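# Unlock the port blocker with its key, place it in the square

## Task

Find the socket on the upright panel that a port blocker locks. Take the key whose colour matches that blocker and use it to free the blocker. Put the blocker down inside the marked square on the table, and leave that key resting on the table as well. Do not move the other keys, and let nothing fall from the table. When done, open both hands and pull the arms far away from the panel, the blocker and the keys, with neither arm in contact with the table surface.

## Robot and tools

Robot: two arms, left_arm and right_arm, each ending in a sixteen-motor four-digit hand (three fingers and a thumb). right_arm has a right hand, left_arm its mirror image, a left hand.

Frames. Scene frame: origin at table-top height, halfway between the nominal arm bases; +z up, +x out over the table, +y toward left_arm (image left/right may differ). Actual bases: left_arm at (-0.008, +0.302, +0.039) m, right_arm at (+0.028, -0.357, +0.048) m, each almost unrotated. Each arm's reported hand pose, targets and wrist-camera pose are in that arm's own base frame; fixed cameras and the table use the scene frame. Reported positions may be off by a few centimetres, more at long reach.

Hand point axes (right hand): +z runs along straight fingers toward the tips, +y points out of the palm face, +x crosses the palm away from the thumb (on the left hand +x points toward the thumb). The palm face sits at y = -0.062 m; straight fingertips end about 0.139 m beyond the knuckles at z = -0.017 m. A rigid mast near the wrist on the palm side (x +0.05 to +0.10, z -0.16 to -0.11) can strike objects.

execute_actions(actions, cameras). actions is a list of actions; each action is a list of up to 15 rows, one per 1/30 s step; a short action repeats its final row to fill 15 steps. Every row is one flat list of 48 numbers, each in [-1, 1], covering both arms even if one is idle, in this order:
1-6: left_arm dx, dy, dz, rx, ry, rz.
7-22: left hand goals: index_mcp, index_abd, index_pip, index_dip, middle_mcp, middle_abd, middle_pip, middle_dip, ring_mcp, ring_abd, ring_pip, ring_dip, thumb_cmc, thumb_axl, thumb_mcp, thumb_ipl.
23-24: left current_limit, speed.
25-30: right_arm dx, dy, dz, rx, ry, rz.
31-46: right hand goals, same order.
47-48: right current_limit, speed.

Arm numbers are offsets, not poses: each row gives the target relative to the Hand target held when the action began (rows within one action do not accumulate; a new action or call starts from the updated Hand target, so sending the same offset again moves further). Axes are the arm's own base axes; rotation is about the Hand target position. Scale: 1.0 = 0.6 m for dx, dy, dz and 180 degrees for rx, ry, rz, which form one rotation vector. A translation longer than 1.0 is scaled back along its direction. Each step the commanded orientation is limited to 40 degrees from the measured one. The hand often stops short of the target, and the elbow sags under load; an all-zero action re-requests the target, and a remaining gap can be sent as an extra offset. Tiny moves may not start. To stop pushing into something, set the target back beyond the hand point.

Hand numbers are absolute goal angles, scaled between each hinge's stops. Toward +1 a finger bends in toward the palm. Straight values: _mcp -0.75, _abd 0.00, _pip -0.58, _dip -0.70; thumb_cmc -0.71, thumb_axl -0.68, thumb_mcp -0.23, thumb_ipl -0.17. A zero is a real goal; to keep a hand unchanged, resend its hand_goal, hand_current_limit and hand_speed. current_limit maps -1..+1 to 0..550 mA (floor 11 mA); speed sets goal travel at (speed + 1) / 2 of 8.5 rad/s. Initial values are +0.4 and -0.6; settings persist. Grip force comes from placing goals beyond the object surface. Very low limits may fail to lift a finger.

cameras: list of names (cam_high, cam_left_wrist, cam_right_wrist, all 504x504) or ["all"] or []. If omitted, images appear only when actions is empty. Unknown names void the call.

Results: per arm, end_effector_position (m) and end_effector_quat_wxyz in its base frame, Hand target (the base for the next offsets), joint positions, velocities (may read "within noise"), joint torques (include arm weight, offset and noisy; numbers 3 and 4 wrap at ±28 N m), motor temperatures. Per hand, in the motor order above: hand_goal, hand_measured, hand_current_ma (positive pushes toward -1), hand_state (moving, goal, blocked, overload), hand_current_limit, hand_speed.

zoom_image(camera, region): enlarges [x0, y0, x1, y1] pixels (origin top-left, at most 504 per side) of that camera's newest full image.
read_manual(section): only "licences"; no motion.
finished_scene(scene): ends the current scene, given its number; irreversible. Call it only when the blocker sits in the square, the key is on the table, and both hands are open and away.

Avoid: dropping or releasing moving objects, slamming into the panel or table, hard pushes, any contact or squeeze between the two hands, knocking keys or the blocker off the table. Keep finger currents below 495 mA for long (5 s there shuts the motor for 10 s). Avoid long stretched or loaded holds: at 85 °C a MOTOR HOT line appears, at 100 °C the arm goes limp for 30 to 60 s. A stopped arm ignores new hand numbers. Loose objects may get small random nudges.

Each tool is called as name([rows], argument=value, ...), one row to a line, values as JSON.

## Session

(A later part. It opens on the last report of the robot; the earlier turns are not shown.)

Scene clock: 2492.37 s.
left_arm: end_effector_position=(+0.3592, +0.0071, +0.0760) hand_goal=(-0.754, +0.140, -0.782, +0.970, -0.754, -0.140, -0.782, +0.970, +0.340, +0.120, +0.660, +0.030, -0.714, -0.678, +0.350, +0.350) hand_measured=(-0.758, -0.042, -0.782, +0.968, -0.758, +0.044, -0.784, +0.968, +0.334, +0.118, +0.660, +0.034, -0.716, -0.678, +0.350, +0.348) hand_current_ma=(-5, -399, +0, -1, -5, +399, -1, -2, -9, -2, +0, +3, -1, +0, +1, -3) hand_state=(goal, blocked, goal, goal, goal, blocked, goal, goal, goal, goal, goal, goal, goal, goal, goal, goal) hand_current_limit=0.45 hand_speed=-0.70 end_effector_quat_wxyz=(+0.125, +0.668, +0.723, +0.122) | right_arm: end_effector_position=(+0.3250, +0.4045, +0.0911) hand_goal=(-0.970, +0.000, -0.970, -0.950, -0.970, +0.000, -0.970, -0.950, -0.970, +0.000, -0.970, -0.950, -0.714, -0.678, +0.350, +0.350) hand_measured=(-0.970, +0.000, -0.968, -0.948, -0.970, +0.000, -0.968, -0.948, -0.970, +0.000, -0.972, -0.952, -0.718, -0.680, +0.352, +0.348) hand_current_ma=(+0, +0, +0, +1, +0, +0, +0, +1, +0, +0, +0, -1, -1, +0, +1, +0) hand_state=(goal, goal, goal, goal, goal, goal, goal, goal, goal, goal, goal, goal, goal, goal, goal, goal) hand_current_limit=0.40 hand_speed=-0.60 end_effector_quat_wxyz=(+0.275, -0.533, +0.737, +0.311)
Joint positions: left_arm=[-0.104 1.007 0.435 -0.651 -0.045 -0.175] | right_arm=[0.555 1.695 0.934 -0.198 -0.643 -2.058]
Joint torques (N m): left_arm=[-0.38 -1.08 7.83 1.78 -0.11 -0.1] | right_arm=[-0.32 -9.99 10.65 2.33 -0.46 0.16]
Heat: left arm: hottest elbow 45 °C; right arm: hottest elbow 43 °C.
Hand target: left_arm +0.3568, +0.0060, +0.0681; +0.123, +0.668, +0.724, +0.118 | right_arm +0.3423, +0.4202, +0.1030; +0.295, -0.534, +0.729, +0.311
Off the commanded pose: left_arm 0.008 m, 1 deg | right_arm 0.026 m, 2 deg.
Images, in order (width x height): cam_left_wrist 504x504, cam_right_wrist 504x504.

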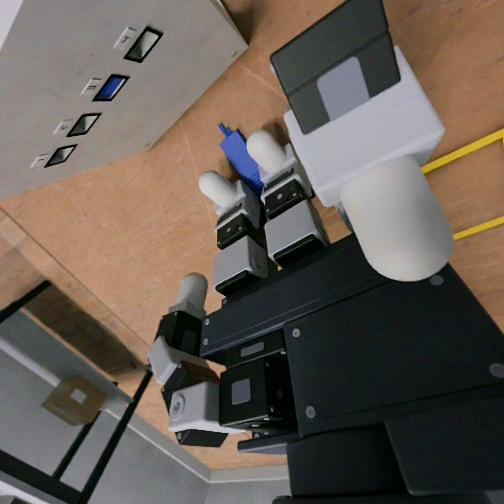

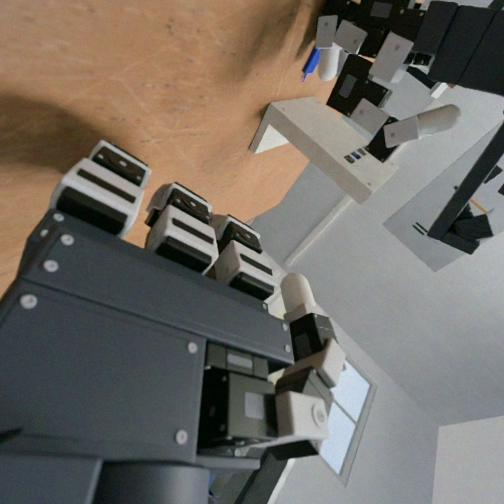

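execute_actions([
  [[0,0,0.06,0,-0.012,0,-0.754,0.14,-0.781,0.97,-0.754,-0.14,-0.781,0.97,0.34,0.12,0.66,0.03,-0.714,-0.678,0.35,0.35,0.45,-0.7,0,0,0,0,0,0,-0.97,0,-0.97,-0.95,-0.97,0,-0.97,-0.95,-0.97,0,-0.97,-0.95,-0.714,-0.678,0.35,0.35,0.4,-0.6]],
  [[0,-0.013,0.06,0,-0.0117,0,-0.754,0.14,-0.781,0.97,-0.754,-0.14,-0.781,0.97,0.34,0.12,0.66,0.03,-0.714,-0.678,0.35,0.35,0.45,-0.7,0,0,0,0,0,0,-0.97,0,-0.97,-0.95,-0.97,0,-0.97,-0.95,-0.97,0,-0.97,-0.95,-0.714,-0.678,0.35,0.35,0.4,-0.6]],
  [[0,0,0.06,0,0,0,-0.754,0.14,-0.781,0.97,-0.754,-0.14,-0.781,0.97,0.34,0.12,0.66,0.03,-0.714,-0.678,0.35,0.35,0.45,-0.7,0,0,0,0,0,0,-0.97,0,-0.97,-0.95,-0.97,0,-0.97,-0.95,-0.97,0,-0.97,-0.95,-0.714,-0.678,0.35,0.35,0.4,-0.6]],
  [[0,0.0,0.0733,0,0,0,-0.754,0.14,-0.781,0.97,-0.754,-0.14,-0.781,0.97,0.34,0.12,0.66,0.03,-0.714,-0.678,0.35,0.35,0.45,-0.7,0,0,0,0,0,0,-0.97,0,-0.97,-0.95,-0.97,0,-0.97,-0.95,-0.97,0,-0.97,-0.95,-0.714,-0.678,0.35,0.35,0.4,-0.6]],
  [[0.03,0.01,0,0,0,0,-0.754,0.14,-0.781,0.97,-0.754,-0.14,-0.781,0.97,0.34,0.12,0.66,0.03,-0.714,-0.678,0.35,0.35,0.45,-0.7,0,0,0,0,0,0,-0.97,0,-0.97,-0.95,-0.97,0,-0.97,-0.95,-0.97,0,-0.97,-0.95,-0.714,-0.678,0.35,0.35,0.4,-0.6]],
], cameras=["cam_left_wrist","cam_right_wrist"])

zoom_image(camera="cam_right_wrist", region=[340, 100, 410, 170])

zoom_image(camera="cam_left_wrist", region=[200, 90, 290, 210])

Scene clock: 2511.87 s.
left_arm: end_effector_position=(+0.3555, +0.0043, +0.1905) hand_goal=(-0.754, +0.140, -0.782, +0.970, -0.754, -0.140, -0.782, +0.970, +0.340, +0.120, +0.660, +0.030, -0.714, -0.678, +0.350, +0.350) hand_measured=(-0.758, -0.042, -0.782, +0.968, -0.758, +0.044, -0.784, +0.968, +0.334, +0.118, +0.660, +0.034, -0.716, -0.678, +0.350, +0.348) hand_current_ma=(-5, -399, +0, -1, -4, +399, -1, -2, -9, -2, +0, +3, -1, +0, +1, -3) hand_state=(goal, blocked, goal, goal, goal, blocked, goal, goal, goal, goal, goal, goal, goal, goal, goal, goal) hand_current_limit=0.45 hand_speed=-0.70 end_effector_quat_wxyz=(+0.127, +0.668, +0.723, +0.126) | right_arm: end_effector_position=(+0.3250, +0.4045, +0.0911) hand_goal=(-0.970, +0.000, -0.970, -0.950, -0.970, +0.000, -0.970, -0.950, -0.970, +0.000, -0.970, -0.950, -0.714, -0.678, +0.350, +0.350) hand_measured=(-0.970, +0.000, -0.968, -0.948, -0.970, +0.000, -0.968, -0.948, -0.970, +0.000, -0.972, -0.952, -0.718, -0.680, +0.352, +0.348) hand_current_ma=(+0, +0, +0, +1, +0, +0, +0, +1, +0, +0, +0, -1, -1, +0, +1, +0) hand_state=(goal, goal, goal, goal, goal, goal, goal, goal, goal, goal, goal, goal, goal, goal, goal, goal) hand_current_limit=0.40 hand_speed=-0.60 end_effector_quat_wxyz=(+0.275, -0.533, +0.737, +0.311)
Joint positions: left_arm=[-0.122 0.829 0.664 -1.051 -0.056 -0.191] | right_arm=[0.555 1.695 0.934 -0.198 -0.643 -2.058]
Joint torques (N m): left_arm=[0.79 -0.56 14.34 1.51 -0.11 0.04] | right_arm=[-0.26 -9.93 10.67 2.29 -0.45 0.15]
Heat: left arm: hottest elbow 44 °C; right arm: hottest elbow 43 °C.
Hand target: left_arm +0.3749, +0.0042, +0.2202; +0.150, +0.663, +0.719, +0.143 | right_arm +0.3423, +0.4202, +0.1030; +0.295, -0.534, +0.729, +0.311
Off the commanded pose: left_arm 0.035 m, 3 deg | right_arm 0.026 m, 2 deg.
Images, in order (width x height): cam_left_wrist 504x504, cam_right_wrist 504x504.

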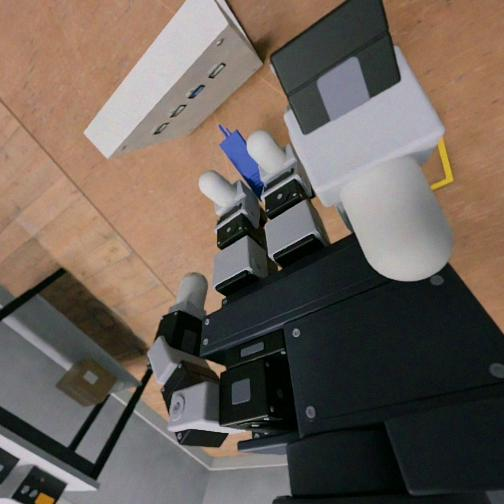

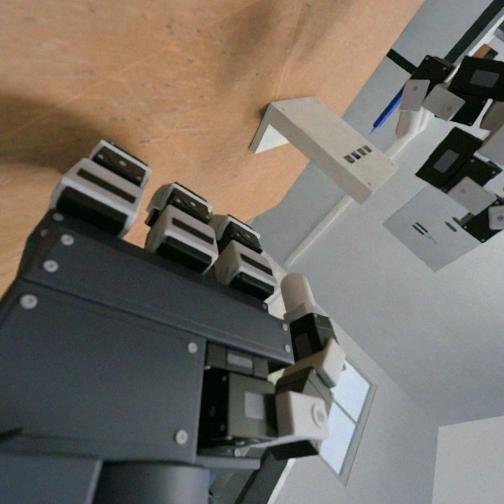

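Scaled by 7.200 from the camera's 504x504 image, which has a finer 720x720 frame.

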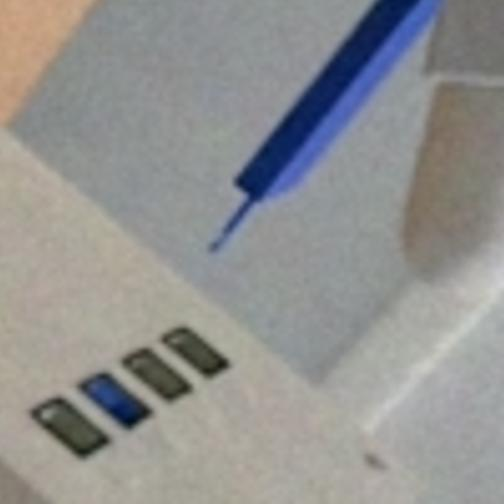

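Scaled by 4.200 from the camera's 504x504 image, which has a finer 720x720 frame.

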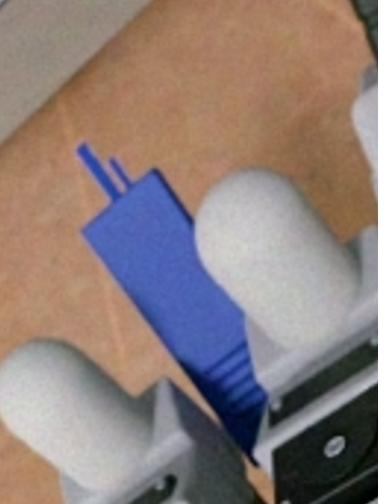

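execute_actions([
  [[0.028,0.0017,0.004,0,0,0,-0.754,0.14,-0.781,0.97,-0.754,-0.14,-0.781,0.97,0.34,0.12,0.66,0.03,-0.714,-0.678,0.35,0.35,0.45,-0.7,0,0,0,0,0,0,-0.97,0,-0.97,-0.95,-0.97,0,-0.97,-0.95,-0.97,0,-0.97,-0.95,-0.714,-0.678,0.35,0.35,0.4,-0.6]],
], cameras=["cam_left_wrist","cam_right_wrist"])

zoom_image(camera="cam_right_wrist", region=[345, 130, 375, 160])

zoom_image(camera="cam_left_wrist", region=[200, 95, 240, 135])

Scene clock: 2528.40 s.
left_arm: end_effector_position=(+0.3709, +0.0050, +0.1946) hand_goal=(-0.754, +0.140, -0.782, +0.970, -0.754, -0.140, -0.782, +0.970, +0.340, +0.120, +0.660, +0.030, -0.714, -0.678, +0.350, +0.350) hand_measured=(-0.758, -0.042, -0.782, +0.968, -0.758, +0.044, -0.784, +0.968, +0.334, +0.118, +0.660, +0.034, -0.716, -0.678, +0.350, +0.348) hand_current_ma=(-5, -399, +0, -1, -4, +399, -1, -2, -9, -2, +0, +3, -1, +0, +1, -3) hand_state=(goal, blocked, goal, goal, goal, blocked, goal, goal, goal, goal, goal, goal, goal, goal, goal, goal) hand_current_limit=0.45 hand_speed=-0.70 end_effector_quat_wxyz=(+0.126, +0.668, +0.723, +0.125) | right_arm: end_effector_position=(+0.3250, +0.4045, +0.0911) hand_goal=(-0.970, +0.000, -0.970, -0.950, -0.970, +0.000, -0.970, -0.950, -0.970, +0.000, -0.970, -0.950, -0.714, -0.678, +0.350, +0.350) hand_measured=(-0.970, +0.000, -0.968, -0.948, -0.970, +0.000, -0.968, -0.948, -0.970, +0.000, -0.972, -0.952, -0.718, -0.680, +0.352, +0.348) hand_current_ma=(+0, +0, +0, +1, +0, +0, +0, +1, +0, +0, +0, -1, -1, +0, +1, +0) hand_state=(goal, goal, goal, goal, goal, goal, goal, goal, goal, goal, goal, goal, goal, goal, goal, goal) hand_current_limit=0.40 hand_speed=-0.60 end_effector_quat_wxyz=(+0.275, -0.533, +0.737, +0.311)
Joint positions: left_arm=[-0.111 0.879 0.699 -1.037 -0.051 -0.18] | right_arm=[0.555 1.695 0.934 -0.198 -0.643 -2.058]
Joint torques (N m): left_arm=[0.79 -1.03 14.12 1.78 -0.1 0.07] | right_arm=[-0.15 -9.99 10.65 2.33 -0.45 0.15]
Heat: left arm: hottest elbow 48 °C; right arm: hottest elbow 43 °C.
Hand target: left_arm +0.3917, +0.0053, +0.2227; +0.150, +0.663, +0.719, +0.143 | right_arm +0.3423, +0.4202, +0.1030; +0.295, -0.534, +0.729, +0.311
Off the commanded pose: left_arm 0.035 m, 3 deg | right_arm 0.026 m, 2 deg.
Images, in order (width x height): cam_left_wrist 504x504, cam_right_wrist 504x504.

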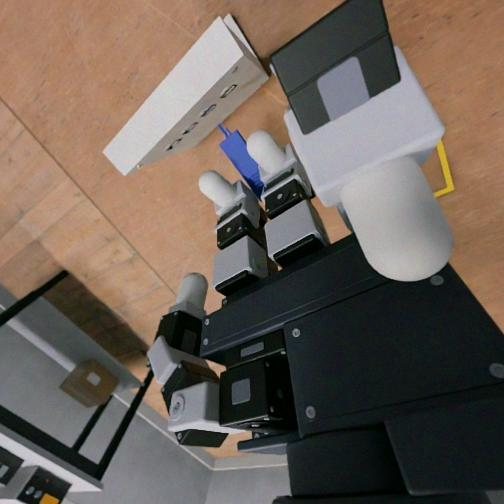

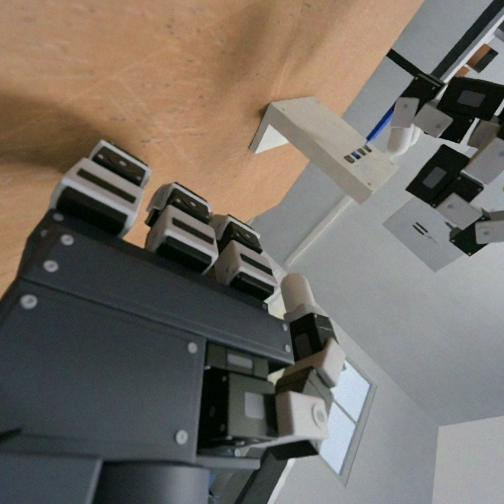

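Scaled by 16.800 from the camera's 504x504 image, which has a finer 720x720 frame.

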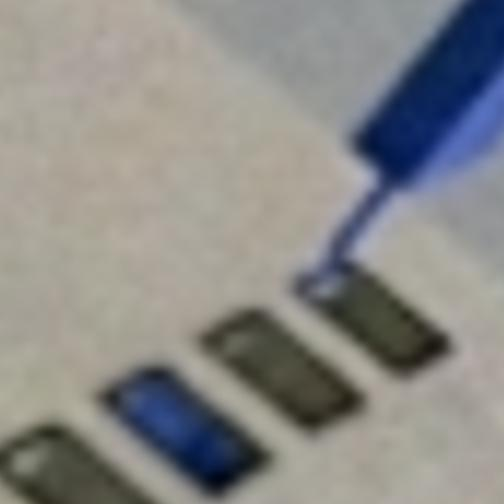

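Scaled by 12.600 from the camera's 504x504 image, which has a finer 720x720 frame.

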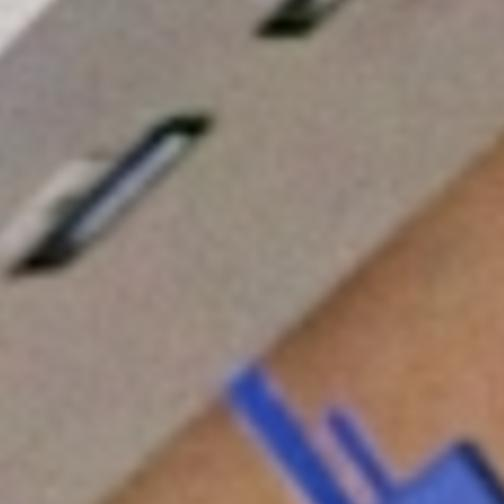

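execute_actions([
  [[0.015,0.0015,0.001,0,0,0,-0.754,0.14,-0.781,0.97,-0.754,-0.14,-0.781,0.97,0.34,0.12,0.66,0.03,-0.714,-0.678,0.35,0.35,0.45,-0.7,0,0,0,0,0,0,-0.97,0,-0.97,-0.95,-0.97,0,-0.97,-0.95,-0.97,0,-0.97,-0.95,-0.714,-0.678,0.35,0.35,0.4,-0.6]],
], cameras=["cam_left_wrist","cam_right_wrist"])

zoom_image(camera="cam_right_wrist", region=[345, 140, 370, 165])

zoom_image(camera="cam_left_wrist", region=[205, 105, 235, 135])

Scene clock: 2546.87 s.
left_arm: end_effector_position=(+0.3794, +0.0058, +0.1950) hand_goal=(-0.754, +0.140, -0.782, +0.970, -0.754, -0.140, -0.782, +0.970, +0.340, +0.120, +0.660, +0.030, -0.714, -0.678, +0.350, +0.350) hand_measured=(-0.758, -0.042, -0.782, +0.968, -0.758, +0.044, -0.784, +0.968, +0.334, +0.118, +0.660, +0.034, -0.716, -0.678, +0.350, +0.348) hand_current_ma=(-5, -399, +0, -1, -4, +399, -1, -2, -9, -2, +0, +3, -1, +0, +1, -3) hand_state=(goal, blocked, goal, goal, goal, blocked, goal, goal, goal, goal, goal, goal, goal, goal, goal, goal) hand_current_limit=0.45 hand_speed=-0.70 end_effector_quat_wxyz=(+0.126, +0.668, +0.723, +0.125) | right_arm: end_effector_position=(+0.3250, +0.4045, +0.0911) hand_goal=(-0.970, +0.000, -0.970, -0.950, -0.970, +0.000, -0.970, -0.950, -0.970, +0.000, -0.970, -0.950, -0.714, -0.678, +0.350, +0.350) hand_measured=(-0.970, +0.000, -0.968, -0.948, -0.970, +0.000, -0.968, -0.948, -0.970, +0.000, -0.972, -0.952, -0.718, -0.680, +0.352, +0.348) hand_current_ma=(+0, +0, +0, +1, +0, +0, +0, +1, +0, +0, +0, -1, -1, +0, +1, +0) hand_state=(goal, goal, goal, goal, goal, goal, goal, goal, goal, goal, goal, goal, goal, goal, goal, goal) hand_current_limit=0.40 hand_speed=-0.60 end_effector_quat_wxyz=(+0.275, -0.533, +0.737, +0.311)
Joint positions: left_arm=[-0.103 0.906 0.715 -1.025 -0.048 -0.174] | right_arm=[0.555 1.695 0.934 -0.198 -0.643 -2.058]
Joint torques (N m): left_arm=[0.79 -1.2 14.17 1.74 -0.1 0.03] | right_arm=[-0.26 -9.99 10.65 2.33 -0.46 0.15]
Heat: left arm: hottest elbow 48 °C; right arm: hottest elbow 43 °C.
Hand target: left_arm +0.4007, +0.0062, +0.2233; +0.150, +0.663, +0.719, +0.143 | right_arm +0.3423, +0.4202, +0.1030; +0.295, -0.534, +0.729, +0.311
Off the commanded pose: left_arm 0.035 m, 3 deg | right_arm 0.026 m, 2 deg.
Images, in order (width x height): cam_left_wrist 504x504, cam_right_wrist 504x504.

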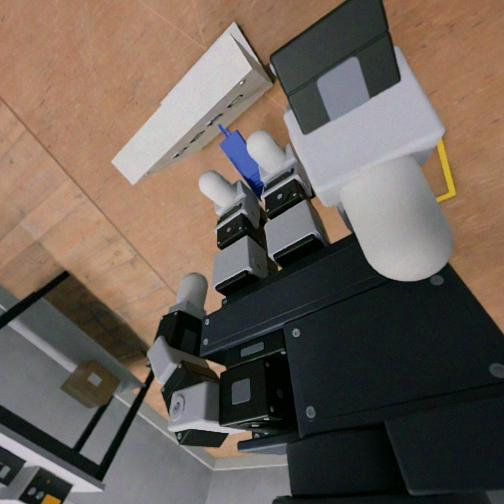

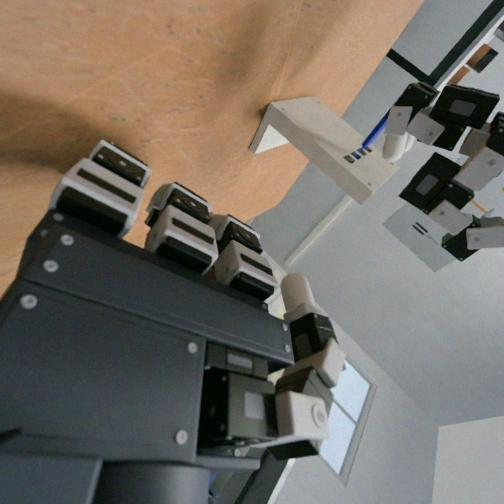

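Scaled by 20.160 from the camera's 504x504 image, which has a finer 720x720 frame.

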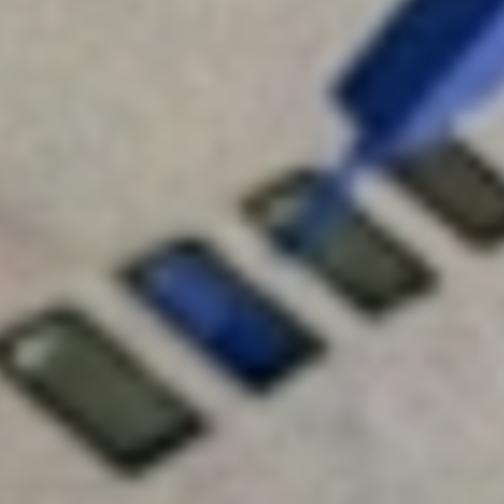

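Scaled by 16.800 from the camera's 504x504 image, which has a finer 720x720 frame.

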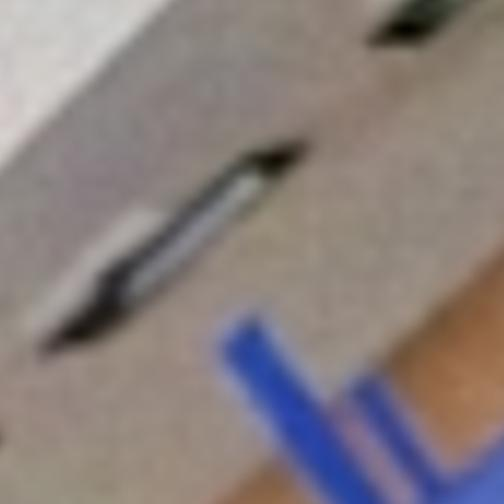

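execute_actions([
  [[0.0,0.001,0.0018,0,0,0,-0.754,0.14,-0.781,0.97,-0.754,-0.14,-0.781,0.97,0.34,0.12,0.66,0.03,-0.714,-0.678,0.35,0.35,0.45,-0.7,0,0,0,0,0,0,-0.97,0,-0.97,-0.95,-0.97,0,-0.97,-0.95,-0.97,0,-0.97,-0.95,-0.714,-0.678,0.35,0.35,0.4,-0.6]],
], cameras=["cam_left_wrist","cam_right_wrist"])

zoom_image(camera="cam_right_wrist", region=[345, 140, 370, 165])

zoom_image(camera="cam_left_wrist", region=[205, 105, 235, 135])

Scene clock: 2572.83 s.
left_arm: end_effector_position=(+0.3794, +0.0062, +0.1950) hand_goal=(-0.754, +0.140, -0.782, +0.970, -0.754, -0.140, -0.782, +0.970, +0.340, +0.120, +0.660, +0.030, -0.714, -0.678, +0.350, +0.350) hand_measured=(-0.758, -0.042, -0.782, +0.968, -0.758, +0.044, -0.784, +0.968, +0.334, +0.118, +0.660, +0.034, -0.716, -0.678, +0.350, +0.348) hand_current_ma=(-5, -399, +0, -1, -4, +399, -1, -2, -9, -2, +0, +3, -1, +0, +1, -3) hand_state=(goal, blocked, goal, goal, goal, blocked, goal, goal, goal, goal, goal, goal, goal, goal, goal, goal) hand_current_limit=0.45 hand_speed=-0.70 end_effector_quat_wxyz=(+0.126, +0.668, +0.723, +0.125) | right_arm: end_effector_position=(+0.3250, +0.4045, +0.0911) hand_goal=(-0.970, +0.000, -0.970, -0.950, -0.970, +0.000, -0.970, -0.950, -0.970, +0.000, -0.970, -0.950, -0.714, -0.678, +0.350, +0.350) hand_measured=(-0.970, +0.000, -0.968, -0.948, -0.970, +0.000, -0.968, -0.948, -0.970, +0.000, -0.972, -0.952, -0.718, -0.680, +0.352, +0.348) hand_current_ma=(+0, +0, +0, +1, +0, +0, +0, +1, +0, +0, +0, -1, -1, +0, +1, +0) hand_state=(goal, goal, goal, goal, goal, goal, goal, goal, goal, goal, goal, goal, goal, goal, goal, goal) hand_current_limit=0.40 hand_speed=-0.60 end_effector_quat_wxyz=(+0.275, -0.533, +0.737, +0.311)
Joint positions: left_arm=[-0.102 0.906 0.715 -1.025 -0.047 -0.172] | right_arm=[0.555 1.695 0.934 -0.198 -0.643 -2.058]
Joint torques (N m): left_arm=[0.79 -1.2 14.37 1.68 -0.09 0.05] | right_arm=[-0.15 -9.99 10.67 2.3 -0.45 0.14]
Motor temperatures (°C): left_arm=[24 28 52 24 24 25] | right_arm=[23 29 43 25 26 25]
Heat: left arm: hottest elbow 52 °C; right arm: hottest elbow 43 °C.
Hand target: left_arm +0.4007, +0.0067, +0.2243; +0.150, +0.663, +0.719, +0.143 | right_arm +0.3423, +0.4202, +0.1030; +0.295, -0.534, +0.729, +0.311
Off the commanded pose: left_arm 0.036 m, 3 deg | right_arm 0.026 m, 2 deg.
Images, in order (width x height): cam_left_wrist 504x504, cam_right_wrist 504x504.

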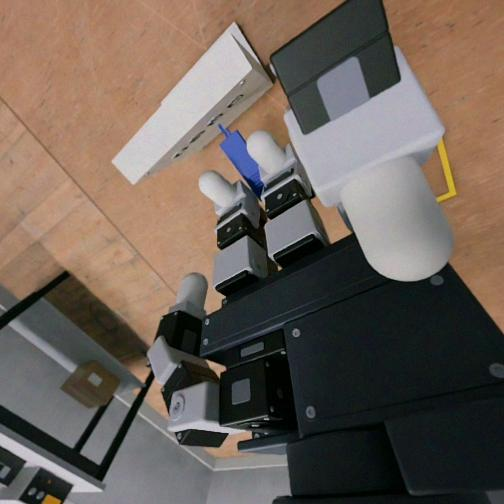

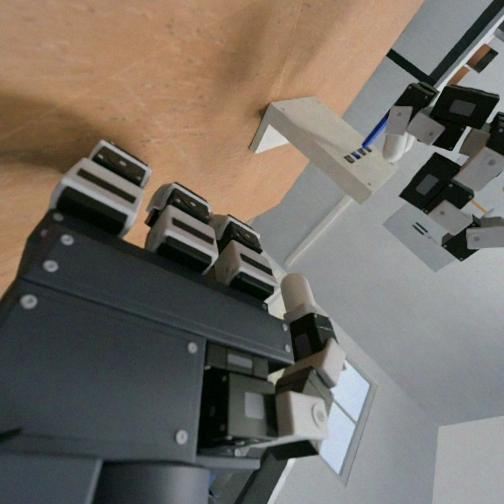

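Scaled by 20.160 from the camera's 504x504 image, which has a finer 720x720 frame.

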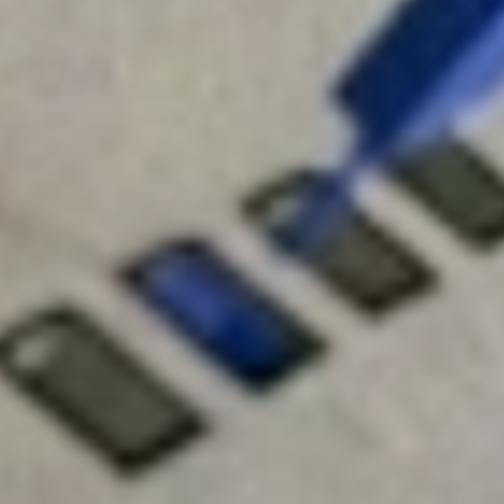

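Scaled by 16.800 from the camera's 504x504 image, which has a finer 720x720 frame.

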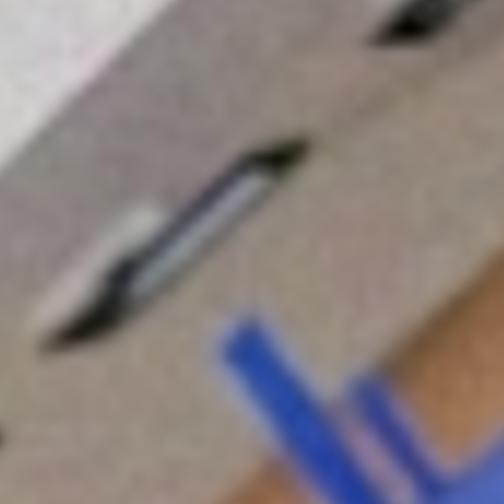

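execute_actions([
  [[0.002,0.0,0.0015,0,0,0,-0.754,0.14,-0.781,0.97,-0.754,-0.14,-0.781,0.97,0.34,0.12,0.66,0.03,-0.714,-0.678,0.35,0.35,0.45,-0.7,0,0,0,0,0,0,-0.97,0,-0.97,-0.95,-0.97,0,-0.97,-0.95,-0.97,0,-0.97,-0.95,-0.714,-0.678,0.35,0.35,0.4,-0.6]],
], cameras=["cam_left_wrist","cam_right_wrist"])

zoom_image(camera="cam_right_wrist", region=[345, 140, 370, 165])

zoom_image(camera="cam_left_wrist", region=[205, 105, 235, 135])

Scene clock: 2579.90 s.
left_arm: end_effector_position=(+0.3817, +0.0059, +0.1976) hand_goal=(-0.754, +0.140, -0.782, +0.970, -0.754, -0.140, -0.782, +0.970, +0.340, +0.120, +0.660, +0.030, -0.714, -0.678, +0.350, +0.350) hand_measured=(-0.758, -0.042, -0.782, +0.968, -0.758, +0.044, -0.784, +0.968, +0.334, +0.118, +0.660, +0.034, -0.716, -0.678, +0.350, +0.348) hand_current_ma=(-5, -399, +0, -1, -4, +399, -1, -2, -9, -2, +0, +3, -1, +0, +1, -3) hand_state=(goal, blocked, goal, goal, goal, blocked, goal, goal, goal, goal, goal, goal, goal, goal, goal, goal) hand_current_limit=0.45 hand_speed=-0.70 end_effector_quat_wxyz=(+0.128, +0.668, +0.722, +0.126) | right_arm: end_effector_position=(+0.3250, +0.4045, +0.0911) hand_goal=(-0.970, +0.000, -0.970, -0.950, -0.970, +0.000, -0.970, -0.950, -0.970, +0.000, -0.970, -0.950, -0.714, -0.678, +0.350, +0.350) hand_measured=(-0.970, +0.000, -0.968, -0.948, -0.970, +0.000, -0.968, -0.948, -0.970, +0.000, -0.972, -0.952, -0.718, -0.680, +0.352, +0.348) hand_current_ma=(+0, +0, +0, +1, +0, +0, +0, +1, +0, +0, +0, -1, -1, +0, +1, +0) hand_state=(goal, goal, goal, goal, goal, goal, goal, goal, goal, goal, goal, goal, goal, goal, goal, goal) hand_current_limit=0.40 hand_speed=-0.60 end_effector_quat_wxyz=(+0.275, -0.533, +0.737, +0.311)
Joint positions: left_arm=[-0.101 0.91 0.722 -1.025 -0.047 -0.171] | right_arm=[0.555 1.695 0.934 -0.198 -0.643 -2.058]
Joint torques (N m): left_arm=[0.79 -1.26 14.15 1.66 -0.1 0.04] | right_arm=[-0.26 -10.11 10.66 2.3 -0.44 0.15]
Heat: left arm: hottest elbow 53 °C; right arm: hottest elbow 43 °C.
Hand target: left_arm +0.4019, +0.0067, +0.2251; +0.150, +0.663, +0.719, +0.143 | right_arm +0.3423, +0.4202, +0.1030; +0.295, -0.534, +0.729, +0.311
Off the commanded pose: left_arm 0.034 m, 3 deg | right_arm 0.026 m, 2 deg.
Images, in order (width x height): cam_left_wrist 504x504, cam_right_wrist 504x504.

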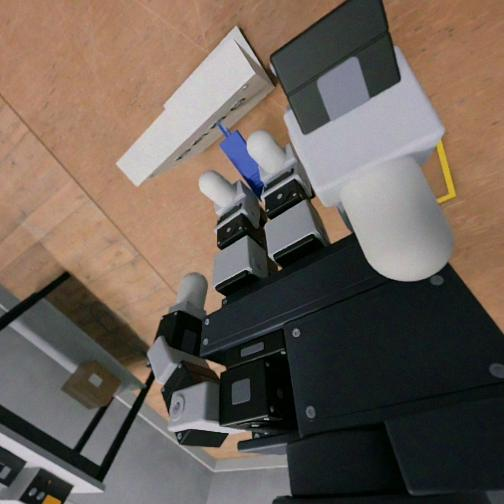

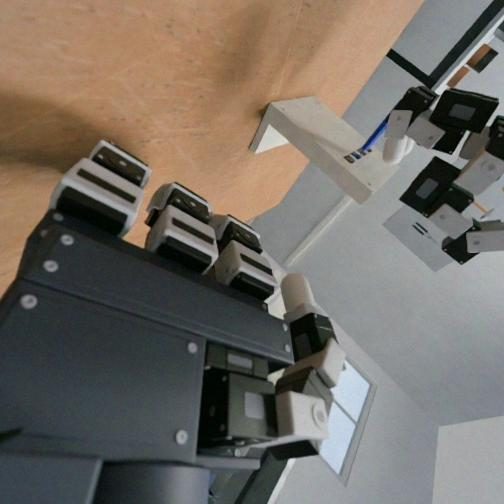

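Scaled by 20.160 from the camera's 504x504 image, which has a finer 720x720 frame.

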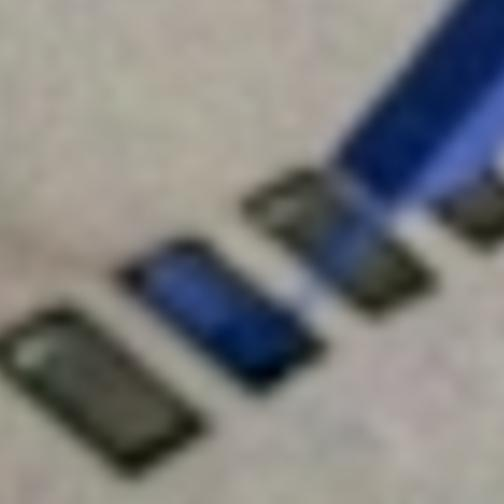

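Scaled by 16.800 from the camera's 504x504 image, which has a finer 720x720 frame.

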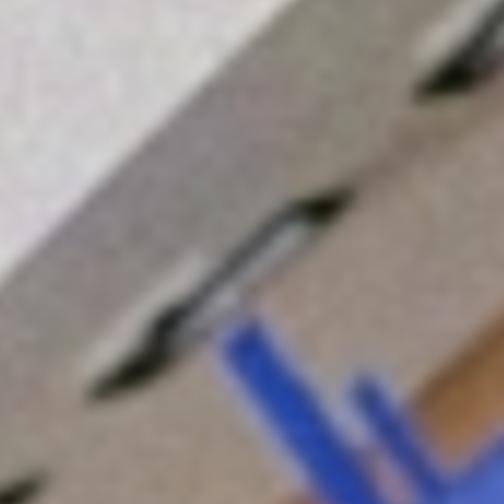

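execute_actions([
  [[0.004,0.001,-0.0015,0,0,0,-0.754,0.14,-0.781,0.97,-0.754,-0.14,-0.781,0.97,0.34,0.12,0.66,0.03,-0.714,-0.678,0.35,0.35,0.45,-0.7,0,0,0,0,0,0,-0.97,0,-0.97,-0.95,-0.97,0,-0.97,-0.95,-0.97,0,-0.97,-0.95,-0.714,-0.678,0.35,0.35,0.4,-0.6]],
], cameras=["cam_left_wrist","cam_right_wrist"])

zoom_image(camera="cam_right_wrist", region=[345, 140, 370, 165])

zoom_image(camera="cam_left_wrist", region=[205, 105, 235, 135])

Scene clock: 2589.50 s.
left_arm: end_effector_position=(+0.3822, +0.0068, +0.1950) hand_goal=(-0.754, +0.140, -0.782, +0.970, -0.754, -0.140, -0.782, +0.970, +0.340, +0.120, +0.660, +0.030, -0.714, -0.678, +0.350, +0.350) hand_measured=(-0.758, -0.042, -0.782, +0.968, -0.758, +0.044, -0.784, +0.968, +0.334, +0.118, +0.660, +0.034, -0.716, -0.678, +0.350, +0.348) hand_current_ma=(-5, -399, +0, -1, -4, +399, -1, -2, -9, -2, +0, +3, -1, +0, +1, -3) hand_state=(goal, blocked, goal, goal, goal, blocked, goal, goal, goal, goal, goal, goal, goal, goal, goal, goal) hand_current_limit=0.45 hand_speed=-0.70 end_effector_quat_wxyz=(+0.125, +0.668, +0.723, +0.124) | right_arm: end_effector_position=(+0.3250, +0.4045, +0.0911) hand_goal=(-0.970, +0.000, -0.970, -0.950, -0.970, +0.000, -0.970, -0.950, -0.970, +0.000, -0.970, -0.950, -0.714, -0.678, +0.350, +0.350) hand_measured=(-0.970, +0.000, -0.968, -0.948, -0.970, +0.000, -0.968, -0.948, -0.970, +0.000, -0.972, -0.952, -0.718, -0.680, +0.352, +0.348) hand_current_ma=(+0, +0, +0, +1, +0, +0, +0, +1, +0, +0, +0, -1, -1, +0, +1, +0) hand_state=(goal, goal, goal, goal, goal, goal, goal, goal, goal, goal, goal, goal, goal, goal, goal, goal) hand_current_limit=0.40 hand_speed=-0.60 end_effector_quat_wxyz=(+0.275, -0.533, +0.737, +0.311)
Joint positions: left_arm=[-0.098 0.917 0.722 -1.025 -0.046 -0.168] | right_arm=[0.555 1.695 0.934 -0.198 -0.643 -2.058]
Joint torques (N m): left_arm=[0.79 -1.32 14.24 1.87 -0.1 0.05] | right_arm=[-0.26 -9.99 10.67 2.32 -0.45 0.15]
Heat: left arm: hottest elbow 51 °C; right arm: hottest elbow 43 °C.
Hand target: left_arm +0.4043, +0.0074, +0.2243; +0.150, +0.663, +0.719, +0.143 | right_arm +0.3423, +0.4202, +0.1030; +0.295, -0.534, +0.729, +0.311
Off the commanded pose: left_arm 0.037 m, 4 deg | right_arm 0.026 m, 2 deg.
Images, in order (width x height): cam_left_wrist 504x504, cam_right_wrist 504x504.

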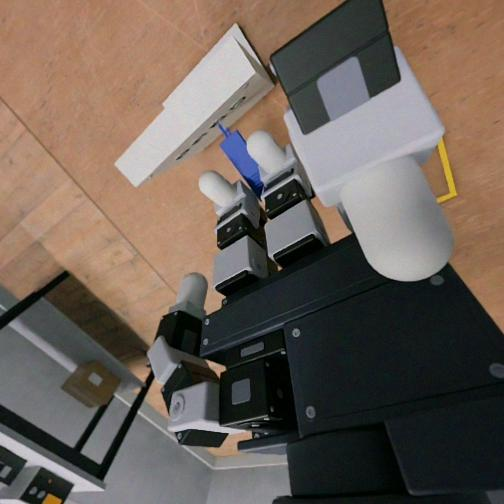

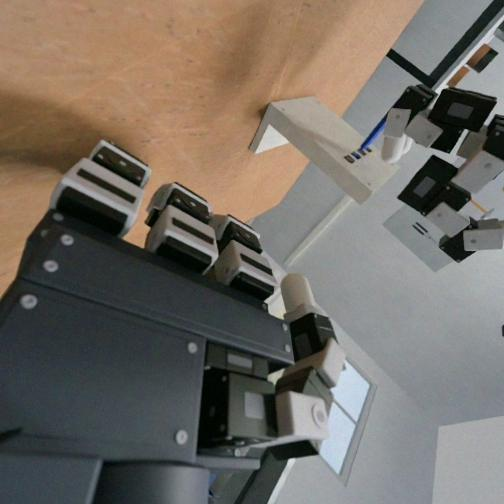

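Scaled by 20.160 from the camera's 504x504 image, which has a finer 720x720 frame.

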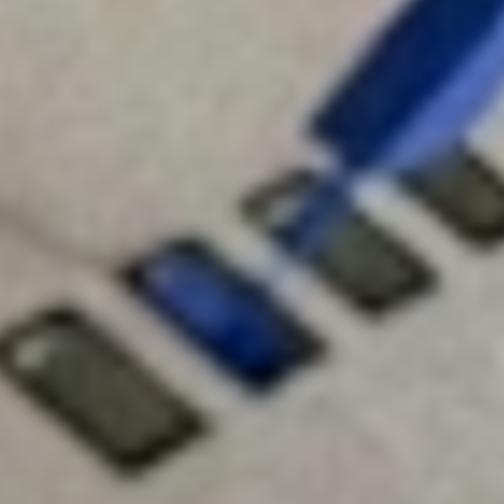

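Scaled by 16.800 from the camera's 504x504 image, which has a finer 720x720 frame.

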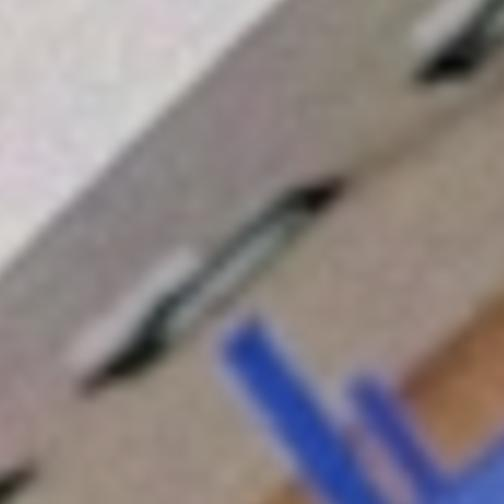

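execute_actions([
  [[0.003,0.0,0.0008,0,0,0,-0.754,0.14,-0.781,0.97,-0.754,-0.14,-0.781,0.97,0.34,0.12,0.66,0.03,-0.714,-0.678,0.35,0.35,0.45,-0.7,0,0,0,0,0,0,-0.97,0,-0.97,-0.95,-0.97,0,-0.97,-0.95,-0.97,0,-0.97,-0.95,-0.714,-0.678,0.35,0.35,0.4,-0.6]],
], cameras=["cam_left_wrist","cam_right_wrist"])

zoom_image(camera="cam_right_wrist", region=[345, 140, 370, 165])

zoom_image(camera="cam_left_wrist", region=[205, 105, 235, 135])

Scene clock: 2619.63 s.
left_arm: end_effector_position=(+0.3848, +0.0066, +0.1968) hand_goal=(-0.754, +0.140, -0.782, +0.970, -0.754, -0.140, -0.782, +0.970, +0.340, +0.120, +0.660, +0.030, -0.714, -0.678, +0.350, +0.350) hand_measured=(-0.758, -0.042, -0.782, +0.968, -0.758, +0.044, -0.784, +0.968, +0.334, +0.118, +0.660, +0.034, -0.716, -0.678, +0.350, +0.348) hand_current_ma=(-5, -399, +0, -1, -4, +399, -1, -2, -9, -2, +0, +3, -1, +0, +1, -3) hand_state=(goal, blocked, goal, goal, goal, blocked, goal, goal, goal, goal, goal, goal, goal, goal, goal, goal) hand_current_limit=0.45 hand_speed=-0.70 end_effector_quat_wxyz=(+0.127, +0.668, +0.723, +0.125) | right_arm: end_effector_position=(+0.3250, +0.4045, +0.0911) hand_goal=(-0.970, +0.000, -0.970, -0.950, -0.970, +0.000, -0.970, -0.950, -0.970, +0.000, -0.970, -0.950, -0.714, -0.678, +0.350, +0.350) hand_measured=(-0.970, +0.000, -0.968, -0.948, -0.970, +0.000, -0.968, -0.948, -0.970, +0.000, -0.972, -0.952, -0.718, -0.680, +0.352, +0.348) hand_current_ma=(+0, +0, +0, +1, +0, +0, +0, +1, +0, +0, +0, -1, -1, +0, +1, +0) hand_state=(goal, goal, goal, goal, goal, goal, goal, goal, goal, goal, goal, goal, goal, goal, goal, goal) hand_current_limit=0.40 hand_speed=-0.60 end_effector_quat_wxyz=(+0.275, -0.533, +0.737, +0.311)
Joint positions: left_arm=[-0.097 0.922 0.727 -1.021 -0.045 -0.168] | right_arm=[0.555 1.695 0.934 -0.198 -0.643 -2.058]
Joint torques (N m): left_arm=[0.79 -1.32 14.15 1.8 -0.1 0.05] | right_arm=[-0.21 -9.99 10.62 2.29 -0.45 0.15]
Heat: left arm: hottest elbow 50 °C; right arm: hottest elbow 43 °C.
Hand target: left_arm +0.4061, +0.0073, +0.2248; +0.150, +0.663, +0.719, +0.143 | right_arm +0.3423, +0.4202, +0.1030; +0.295, -0.534, +0.729, +0.311
Off the commanded pose: left_arm 0.035 m, 3 deg | right_arm 0.026 m, 2 deg.
Images, in order (width x height): cam_left_wrist 504x504, cam_right_wrist 504x504.

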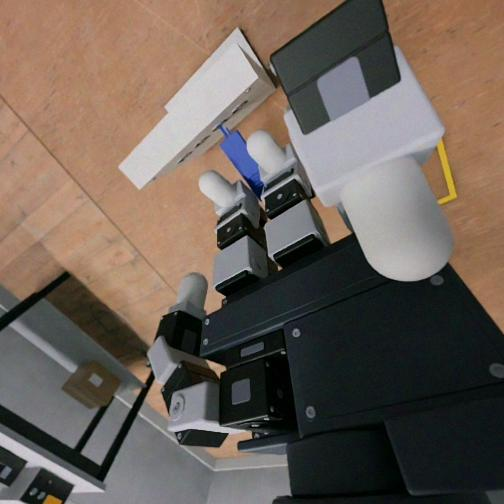

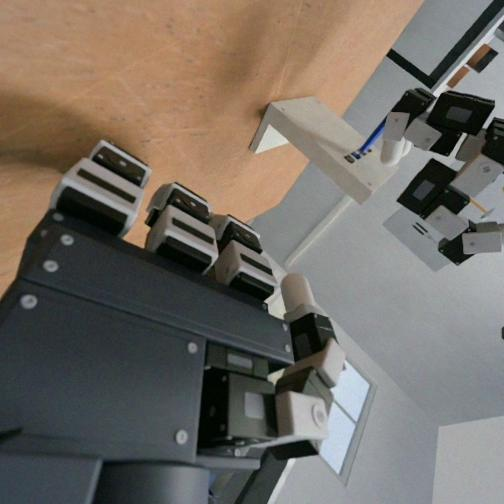

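Scaled by 20.160 from the camera's 504x504 image, which has a finer 720x720 frame.

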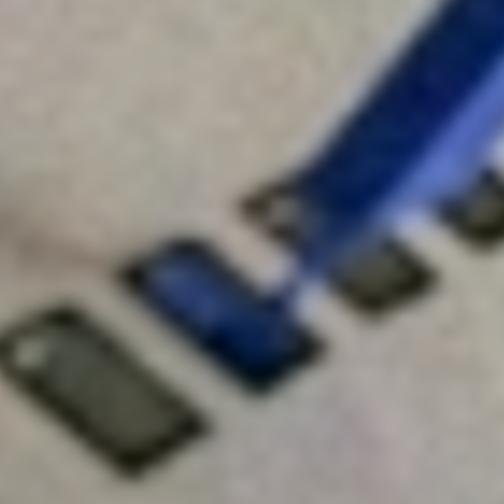

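Scaled by 16.800 from the camera's 504x504 image, which has a finer 720x720 frame.

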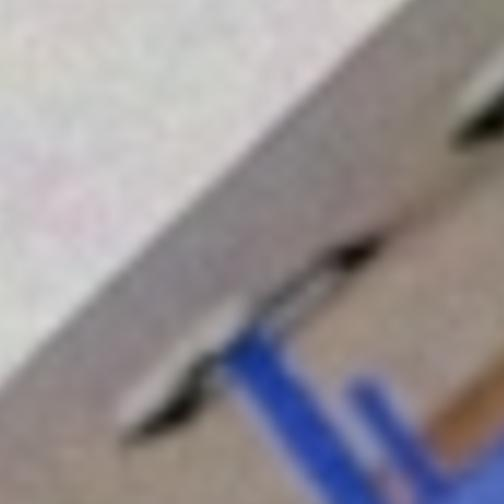

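execute_actions([
  [[0.005,0.0003,0.0,0,0,0,-0.754,0.14,-0.781,0.97,-0.754,-0.14,-0.781,0.97,0.34,0.12,0.66,0.03,-0.714,-0.678,0.35,0.35,0.45,-0.7,0,0,0,0,0,0,-0.97,0,-0.97,-0.95,-0.97,0,-0.97,-0.95,-0.97,0,-0.97,-0.95,-0.714,-0.678,0.35,0.35,0.4,-0.6]],
], cameras=["cam_left_wrist","cam_right_wrist"])

zoom_image(camera="cam_right_wrist", region=[345, 140, 370, 165])

zoom_image(camera="cam_left_wrist", region=[205, 105, 235, 135])

Scene clock: 2637.37 s.
left_arm: end_effector_position=(+0.3856, +0.0069, +0.1940) hand_goal=(-0.754, +0.140, -0.782, +0.970, -0.754, -0.140, -0.782, +0.970, +0.340, +0.120, +0.660, +0.030, -0.714, -0.678, +0.350, +0.350) hand_measured=(-0.758, -0.042, -0.782, +0.968, -0.758, +0.044, -0.784, +0.968, +0.334, +0.118, +0.660, +0.034, -0.716, -0.678, +0.350, +0.348) hand_current_ma=(-5, -399, +0, -1, -4, +399, -1, -2, -9, -2, +0, +3, -1, +0, +1, -3) hand_state=(goal, blocked, goal, goal, goal, blocked, goal, goal, goal, goal, goal, goal, goal, goal, goal, goal) hand_current_limit=0.45 hand_speed=-0.70 end_effector_quat_wxyz=(+0.124, +0.668, +0.723, +0.123) | right_arm: end_effector_position=(+0.3250, +0.4045, +0.0911) hand_goal=(-0.970, +0.000, -0.970, -0.950, -0.970, +0.000, -0.970, -0.950, -0.970, +0.000, -0.970, -0.950, -0.714, -0.678, +0.350, +0.350) hand_measured=(-0.970, +0.000, -0.968, -0.948, -0.970, +0.000, -0.968, -0.948, -0.970, +0.000, -0.972, -0.952, -0.718, -0.680, +0.352, +0.348) hand_current_ma=(+0, +0, +0, +1, +0, +0, +0, +1, +0, +0, +0, -1, -1, +0, +1, +0) hand_state=(goal, goal, goal, goal, goal, goal, goal, goal, goal, goal, goal, goal, goal, goal, goal, goal) hand_current_limit=0.40 hand_speed=-0.60 end_effector_quat_wxyz=(+0.275, -0.533, +0.737, +0.311)
Joint positions: left_arm=[-0.096 0.931 0.727 -1.02 -0.045 -0.167] | right_arm=[0.555 1.695 0.934 -0.198 -0.643 -2.058]
Joint torques (N m): left_arm=[0.91 -1.44 14.46 1.85 -0.11 0.05] | right_arm=[-0.15 -10.05 10.66 2.32 -0.45 0.15]
Heat: left arm: hottest elbow 49 °C; right arm: hottest elbow 43 °C.
Hand target: left_arm +0.4091, +0.0076, +0.2248; +0.150, +0.663, +0.719, +0.143 | right_arm +0.3423, +0.4202, +0.1030; +0.295, -0.534, +0.729, +0.311
Off the commanded pose: left_arm 0.039 m, 4 deg | right_arm 0.026 m, 2 deg.
Images, in order (width x height): cam_left_wrist 504x504, cam_right_wrist 504x504.

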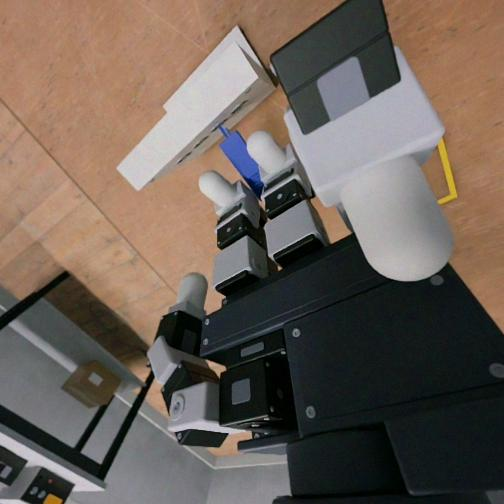

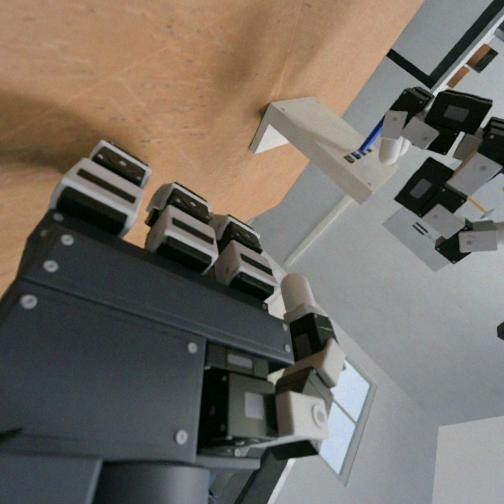

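Scaled by 20.160 from the camera's 504x504 image, which has a finer 720x720 frame.

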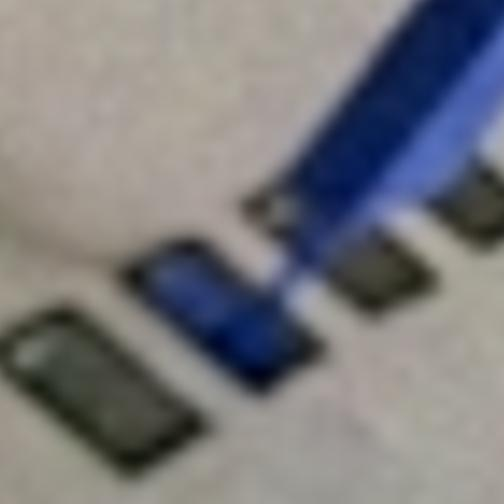

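Scaled by 16.800 from the camera's 504x504 image, which has a finer 720x720 frame.

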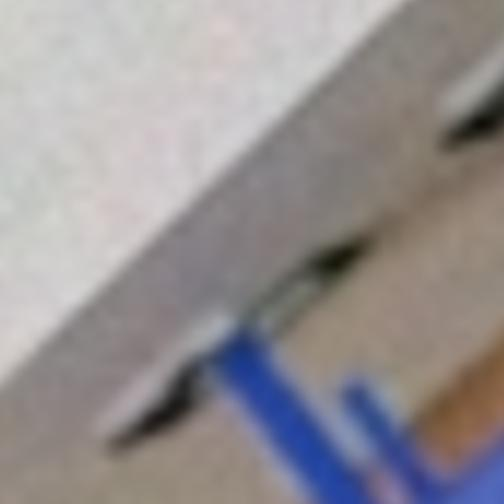

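execute_actions([
  [[0.002,0.0001,0.0015,0,0,0,-0.754,0.14,-0.781,0.97,-0.754,-0.14,-0.781,0.97,0.34,0.12,0.66,0.03,-0.714,-0.678,0.35,0.35,0.45,-0.7,0,0,0,0,0,0,-0.97,0,-0.97,-0.95,-0.97,0,-0.97,-0.95,-0.97,0,-0.97,-0.95,-0.714,-0.678,0.35,0.35,0.4,-0.6]],
], cameras=["cam_left_wrist","cam_right_wrist"])

zoom_image(camera="cam_right_wrist", region=[345, 140, 370, 165])

zoom_image(camera="cam_left_wrist", region=[205, 105, 235, 135])

Scene clock: 2648.67 s.
left_arm: end_effector_position=(+0.3864, +0.0068, +0.1942) hand_goal=(-0.754, +0.140, -0.782, +0.970, -0.754, -0.140, -0.782, +0.970, +0.340, +0.120, +0.660, +0.030, -0.714, -0.678, +0.350, +0.350) hand_measured=(-0.762, -0.042, -0.782, +0.968, -0.762, +0.044, -0.784, +0.968, +0.334, +0.118, +0.660, +0.034, -0.716, -0.678, +0.350, +0.348) hand_current_ma=(-12, -399, +0, -1, -12, +399, -1, -2, -9, -2, +0, +3, -1, +0, +1, -3) hand_state=(goal, blocked, goal, goal, goal, blocked, goal, goal, goal, goal, goal, goal, goal, goal, goal, goal) hand_current_limit=0.45 hand_speed=-0.70 end_effector_quat_wxyz=(+0.124, +0.668, +0.723, +0.122) | right_arm: end_effector_position=(+0.3250, +0.4045, +0.0911) hand_goal=(-0.970, +0.000, -0.970, -0.950, -0.970, +0.000, -0.970, -0.950, -0.970, +0.000, -0.970, -0.950, -0.714, -0.678, +0.350, +0.350) hand_measured=(-0.970, +0.000, -0.968, -0.948, -0.970, +0.000, -0.968, -0.948, -0.970, +0.000, -0.972, -0.952, -0.718, -0.680, +0.352, +0.348) hand_current_ma=(+0, +0, +0, +1, +0, +0, +0, +1, +0, +0, +0, -1, -1, +0, +1, +0) hand_state=(goal, goal, goal, goal, goal, goal, goal, goal, goal, goal, goal, goal, goal, goal, goal, goal) hand_current_limit=0.40 hand_speed=-0.60 end_effector_quat_wxyz=(+0.275, -0.533, +0.737, +0.311)
Joint positions: left_arm=[-0.095 0.933 0.73 -1.02 -0.044 -0.167] | right_arm=[0.555 1.695 0.934 -0.198 -0.643 -2.058]
Joint torques (N m): left_arm=[0.91 -1.44 14.57 1.83 -0.12 0.06] | right_arm=[-0.15 -9.93 10.65 2.29 -0.45 0.15]
Heat: left arm: hottest elbow 50 °C; right arm: hottest elbow 43 °C.
Hand target: left_arm +0.4102, +0.0076, +0.2255; +0.149, +0.663, +0.719, +0.143 | right_arm +0.3423, +0.4202, +0.1030; +0.295, -0.534, +0.729, +0.311
Off the commanded pose: left_arm 0.040 m, 4 deg | right_arm 0.026 m, 2 deg.
Images, in order (width x height): cam_left_wrist 504x504, cam_right_wrist 504x504.

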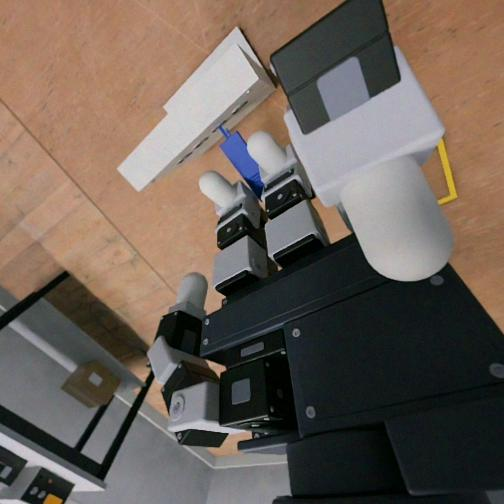

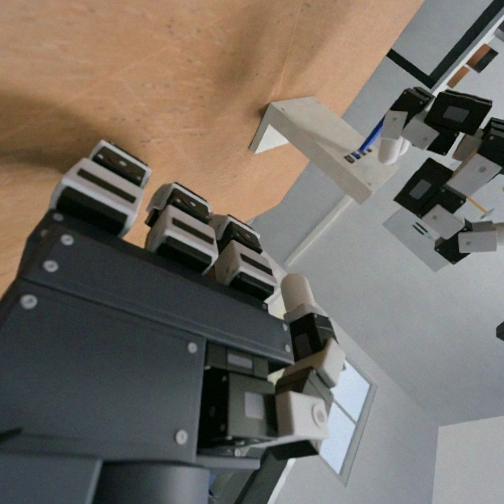

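Scaled by 20.160 from the camera's 504x504 image, which has a finer 720x720 frame.

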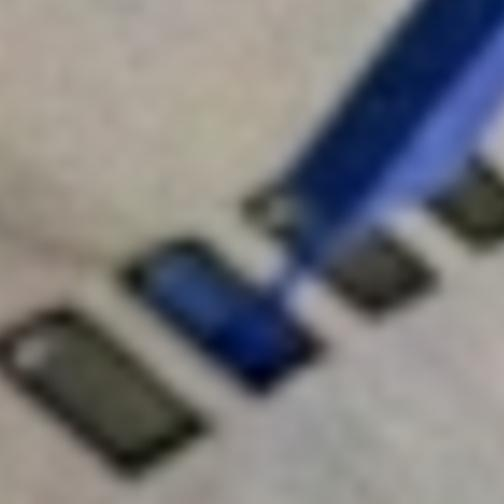

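Scaled by 16.800 from the camera's 504x504 image, which has a finer 720x720 frame.

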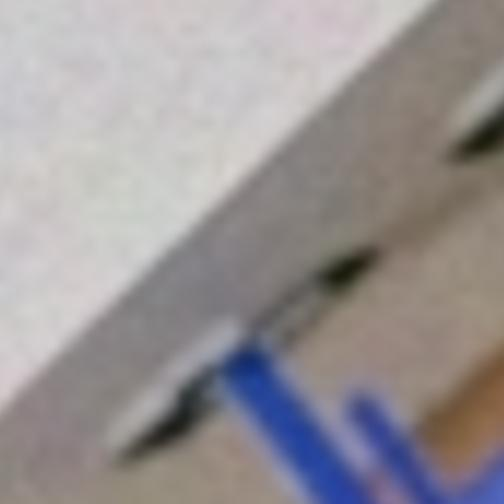

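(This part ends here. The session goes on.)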